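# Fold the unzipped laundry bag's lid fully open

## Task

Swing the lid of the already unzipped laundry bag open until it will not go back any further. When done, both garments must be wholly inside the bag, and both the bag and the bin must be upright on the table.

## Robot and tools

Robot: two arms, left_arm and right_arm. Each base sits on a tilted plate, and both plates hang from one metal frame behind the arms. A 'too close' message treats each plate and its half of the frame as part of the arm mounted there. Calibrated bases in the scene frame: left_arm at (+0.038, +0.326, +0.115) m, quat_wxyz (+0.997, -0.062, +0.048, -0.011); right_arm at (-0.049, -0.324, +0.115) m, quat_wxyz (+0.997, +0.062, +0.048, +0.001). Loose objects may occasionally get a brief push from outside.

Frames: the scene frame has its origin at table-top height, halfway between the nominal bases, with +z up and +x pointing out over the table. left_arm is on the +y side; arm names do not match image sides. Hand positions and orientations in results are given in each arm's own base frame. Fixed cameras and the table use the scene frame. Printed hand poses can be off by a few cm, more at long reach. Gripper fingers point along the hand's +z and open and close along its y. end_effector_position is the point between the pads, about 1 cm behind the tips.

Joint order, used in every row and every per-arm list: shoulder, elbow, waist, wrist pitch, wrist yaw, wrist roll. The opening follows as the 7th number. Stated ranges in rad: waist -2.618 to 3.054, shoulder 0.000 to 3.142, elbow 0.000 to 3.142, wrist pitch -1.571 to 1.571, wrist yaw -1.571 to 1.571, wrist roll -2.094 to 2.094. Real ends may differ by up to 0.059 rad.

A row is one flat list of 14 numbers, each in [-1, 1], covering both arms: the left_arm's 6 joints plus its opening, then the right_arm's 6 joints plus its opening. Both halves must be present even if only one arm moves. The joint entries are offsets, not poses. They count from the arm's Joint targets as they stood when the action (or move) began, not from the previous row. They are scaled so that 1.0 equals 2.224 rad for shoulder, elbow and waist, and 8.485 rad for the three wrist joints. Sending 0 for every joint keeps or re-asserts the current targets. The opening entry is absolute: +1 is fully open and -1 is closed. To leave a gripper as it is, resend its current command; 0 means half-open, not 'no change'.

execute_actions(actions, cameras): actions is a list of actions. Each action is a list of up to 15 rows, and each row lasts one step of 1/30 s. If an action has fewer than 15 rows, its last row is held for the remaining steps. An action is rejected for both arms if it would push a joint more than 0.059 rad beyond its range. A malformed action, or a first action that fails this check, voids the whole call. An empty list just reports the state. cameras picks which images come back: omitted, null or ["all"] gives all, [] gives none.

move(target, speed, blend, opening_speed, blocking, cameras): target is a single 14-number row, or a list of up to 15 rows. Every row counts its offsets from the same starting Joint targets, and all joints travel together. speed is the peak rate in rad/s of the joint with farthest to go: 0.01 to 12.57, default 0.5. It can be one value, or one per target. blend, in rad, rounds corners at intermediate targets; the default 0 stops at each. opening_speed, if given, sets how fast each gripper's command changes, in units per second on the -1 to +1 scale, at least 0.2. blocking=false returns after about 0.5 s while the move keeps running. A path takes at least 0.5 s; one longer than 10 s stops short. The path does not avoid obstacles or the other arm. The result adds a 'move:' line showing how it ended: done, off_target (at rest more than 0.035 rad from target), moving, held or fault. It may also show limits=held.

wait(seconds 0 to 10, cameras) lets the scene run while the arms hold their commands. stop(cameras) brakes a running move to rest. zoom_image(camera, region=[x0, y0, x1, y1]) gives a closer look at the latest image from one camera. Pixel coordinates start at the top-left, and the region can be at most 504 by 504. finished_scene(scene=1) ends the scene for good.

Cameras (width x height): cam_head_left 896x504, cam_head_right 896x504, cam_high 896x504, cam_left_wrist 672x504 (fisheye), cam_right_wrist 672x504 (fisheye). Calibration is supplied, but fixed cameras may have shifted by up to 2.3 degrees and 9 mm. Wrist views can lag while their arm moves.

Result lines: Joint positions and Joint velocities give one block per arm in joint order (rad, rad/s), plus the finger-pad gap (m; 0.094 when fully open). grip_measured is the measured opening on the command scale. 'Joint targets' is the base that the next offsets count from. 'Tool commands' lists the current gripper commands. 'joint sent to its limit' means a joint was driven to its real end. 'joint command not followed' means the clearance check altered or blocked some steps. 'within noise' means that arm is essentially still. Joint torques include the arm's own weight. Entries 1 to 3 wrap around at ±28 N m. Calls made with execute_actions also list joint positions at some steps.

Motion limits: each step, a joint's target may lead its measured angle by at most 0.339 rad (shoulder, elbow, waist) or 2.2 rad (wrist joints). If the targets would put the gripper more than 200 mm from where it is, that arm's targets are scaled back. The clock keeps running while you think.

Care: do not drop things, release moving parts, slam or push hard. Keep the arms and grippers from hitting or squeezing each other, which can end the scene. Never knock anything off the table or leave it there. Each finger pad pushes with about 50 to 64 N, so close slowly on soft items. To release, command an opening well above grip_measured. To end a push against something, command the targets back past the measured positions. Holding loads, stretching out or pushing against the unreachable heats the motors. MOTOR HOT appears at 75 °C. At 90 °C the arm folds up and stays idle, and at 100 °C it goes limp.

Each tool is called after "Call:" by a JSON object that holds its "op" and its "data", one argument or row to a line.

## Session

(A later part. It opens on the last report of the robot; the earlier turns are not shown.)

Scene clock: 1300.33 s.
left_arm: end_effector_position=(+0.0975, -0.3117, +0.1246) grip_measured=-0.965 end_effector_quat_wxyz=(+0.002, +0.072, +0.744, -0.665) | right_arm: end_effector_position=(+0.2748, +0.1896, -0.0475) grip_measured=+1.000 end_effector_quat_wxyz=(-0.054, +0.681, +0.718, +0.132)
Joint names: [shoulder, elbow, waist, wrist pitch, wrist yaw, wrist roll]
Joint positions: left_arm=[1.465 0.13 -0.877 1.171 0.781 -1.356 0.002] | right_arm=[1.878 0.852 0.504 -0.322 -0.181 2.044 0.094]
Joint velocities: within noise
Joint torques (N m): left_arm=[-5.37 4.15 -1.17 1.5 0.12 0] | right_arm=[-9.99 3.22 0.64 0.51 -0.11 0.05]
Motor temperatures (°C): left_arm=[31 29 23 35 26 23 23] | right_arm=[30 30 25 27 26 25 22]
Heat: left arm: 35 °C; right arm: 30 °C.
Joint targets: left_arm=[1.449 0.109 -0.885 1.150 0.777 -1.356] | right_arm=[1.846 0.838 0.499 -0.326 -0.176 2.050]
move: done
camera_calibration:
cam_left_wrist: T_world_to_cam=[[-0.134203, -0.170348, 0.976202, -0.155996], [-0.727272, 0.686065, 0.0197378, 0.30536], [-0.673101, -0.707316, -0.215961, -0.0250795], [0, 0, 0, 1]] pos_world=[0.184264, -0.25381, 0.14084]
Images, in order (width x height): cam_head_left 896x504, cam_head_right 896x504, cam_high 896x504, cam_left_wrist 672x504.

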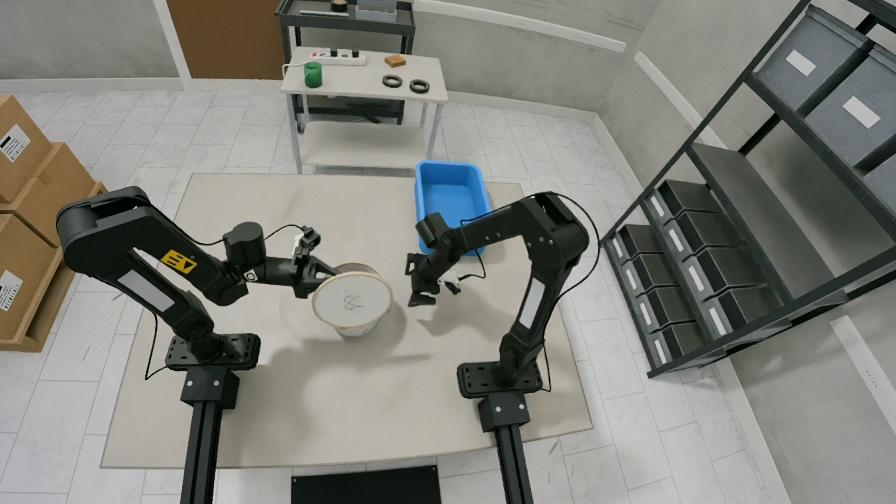

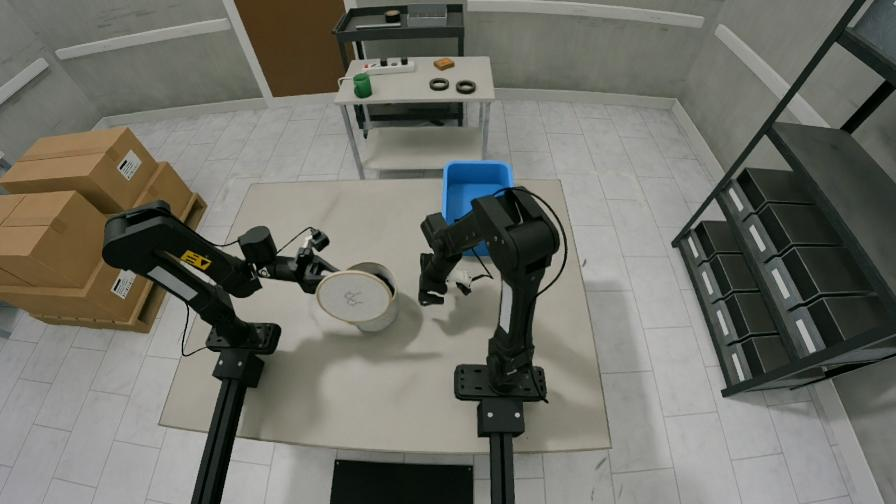

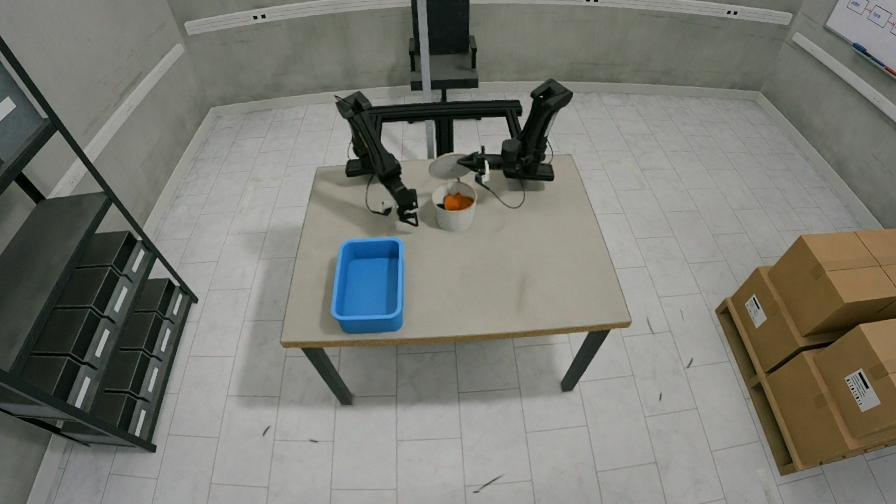

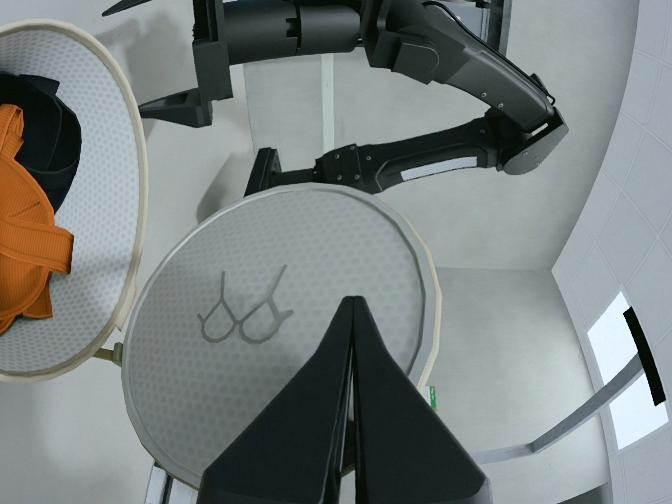

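Call:
{"op": "move", "data": {
  "target": [-0.0468,-0.0472,-0.1461,0.0059,-0.0379,-0.0075,-0.97,0,0,0,0,0,0,1],
  "speed": 0.2,
  "cameras": ["cam_head_left","cam_left_wrist","cam_high"]
}}

Call:
{"op": "zoom_image", "data": {
  "camera": "cam_high",
  "region": [400, 120, 540, 260]
}}

Call:
{"op": "zoom_image", "data": {
  "camera": "cam_head_left",
  "region": [270, 220, 430, 360]
}}

Scene clock: 1320.73 s.
left_arm: end_effector_position=(+0.0391, -0.3178, +0.1241) grip_measured=-0.965 end_effector_quat_wxyz=(+0.000, +0.070, +0.743, -0.665) | right_arm: end_effector_position=(+0.2748, +0.1896, -0.0475) grip_measured=+1.000 end_effector_quat_wxyz=(-0.054, +0.681, +0.718, +0.132)
Joint names: [shoulder, elbow, waist, wrist pitch, wrist yaw, wrist roll]
Joint positions: left_arm=[1.36 0.034 -1.202 1.198 0.46 -1.419 0.002] | right_arm=[1.878 0.852 0.504 -0.322 -0.181 2.044 0.094]
Joint velocities: within noise
Joint torques (N m): left_arm=[-4.36 4.33 -0.83 1.92 0.03 0.05] | right_arm=[-9.98 3.22 0.64 0.51 -0.11 0.05]
Motor temperatures (°C): left_arm=[29 29 23 35 26 23 23] | right_arm=[31 30 25 27 26 25 22]
Heat: left arm: 35 °C; right arm: 31 °C.
Joint targets: left_arm=[1.345 0.012 -1.210 1.200 0.456 -1.419] | right_arm=[1.846 0.838 0.499 -0.326 -0.176 2.050]
joint sent to its limit (left arm) — the elbow, lower limit.
move: done
camera_calibration:
cam_left_wrist: T_world_to_cam=[[-0.12954, -0.169365, 0.977003, -0.164331], [-0.726792, 0.686484, 0.0226379, 0.266806], [-0.674531, -0.707146, -0.21202, -0.0691781], [0, 0, 0, 1]] pos_world=[0.125962, -0.259909, 0.139845]
Images, in order (width x height): cam_head_left 896x504, cam_high 896x504, cam_left_wrist 672x504.

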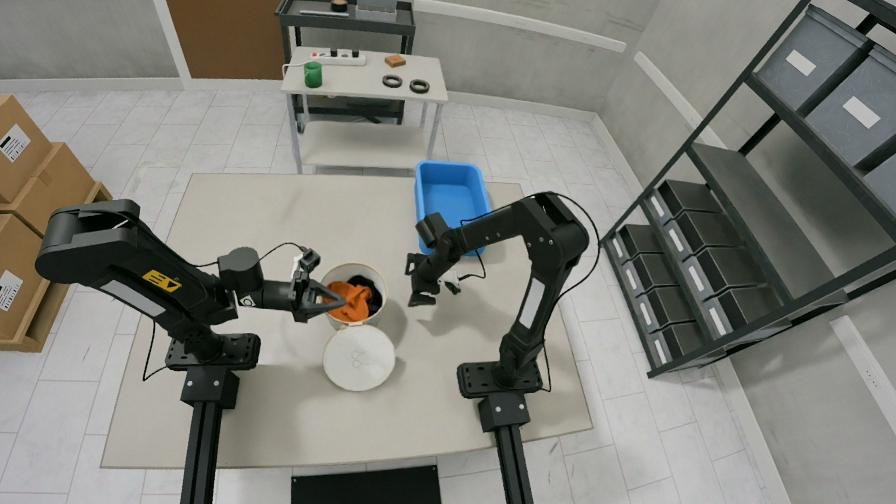

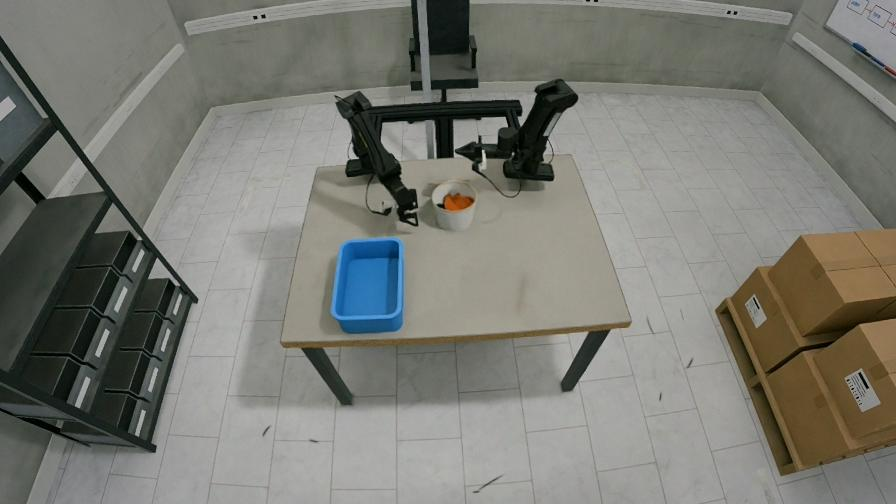

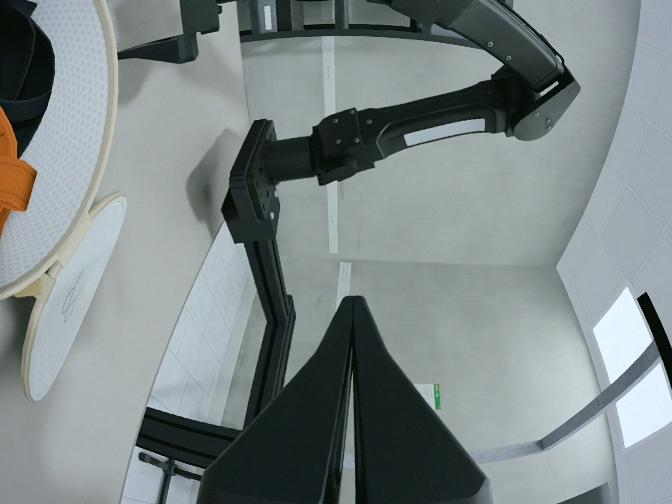

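Scaled by 3.600 from the camera's 896x504 image, which has a finer 1280x720 frame.

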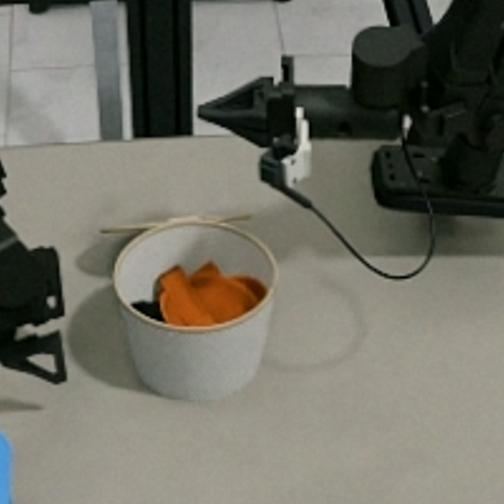

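Scaled by 3.150 from the camera's 896x504 image, which has a finer 1280x720 frame.

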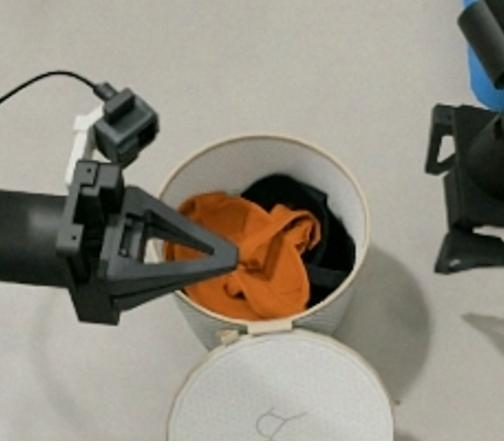

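Call:
{"op": "zoom_image", "data": {
  "camera": "cam_left_wrist",
  "region": [0, 150, 200, 420]
}}

Call:
{"op": "zoom_image", "data": {
  "camera": "cam_head_left",
  "region": [300, 250, 430, 400]
}}

Scaled by 1.867 from the camera's 672x504 image, which has a finer 960x720 frame.

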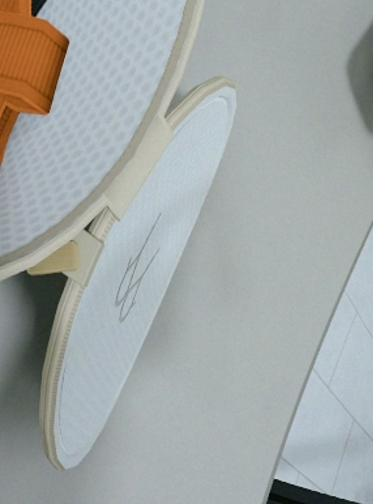

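Scaled by 3.360 from the camera's 896x504 image, which has a finer 1280x720 frame.

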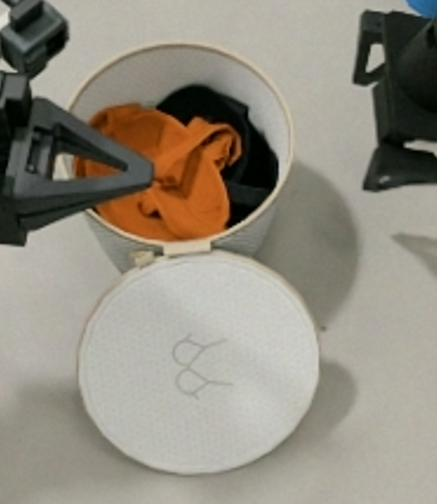

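Call:
{"op": "finished_scene", "data": {

}}

The scene is finished: the task was done.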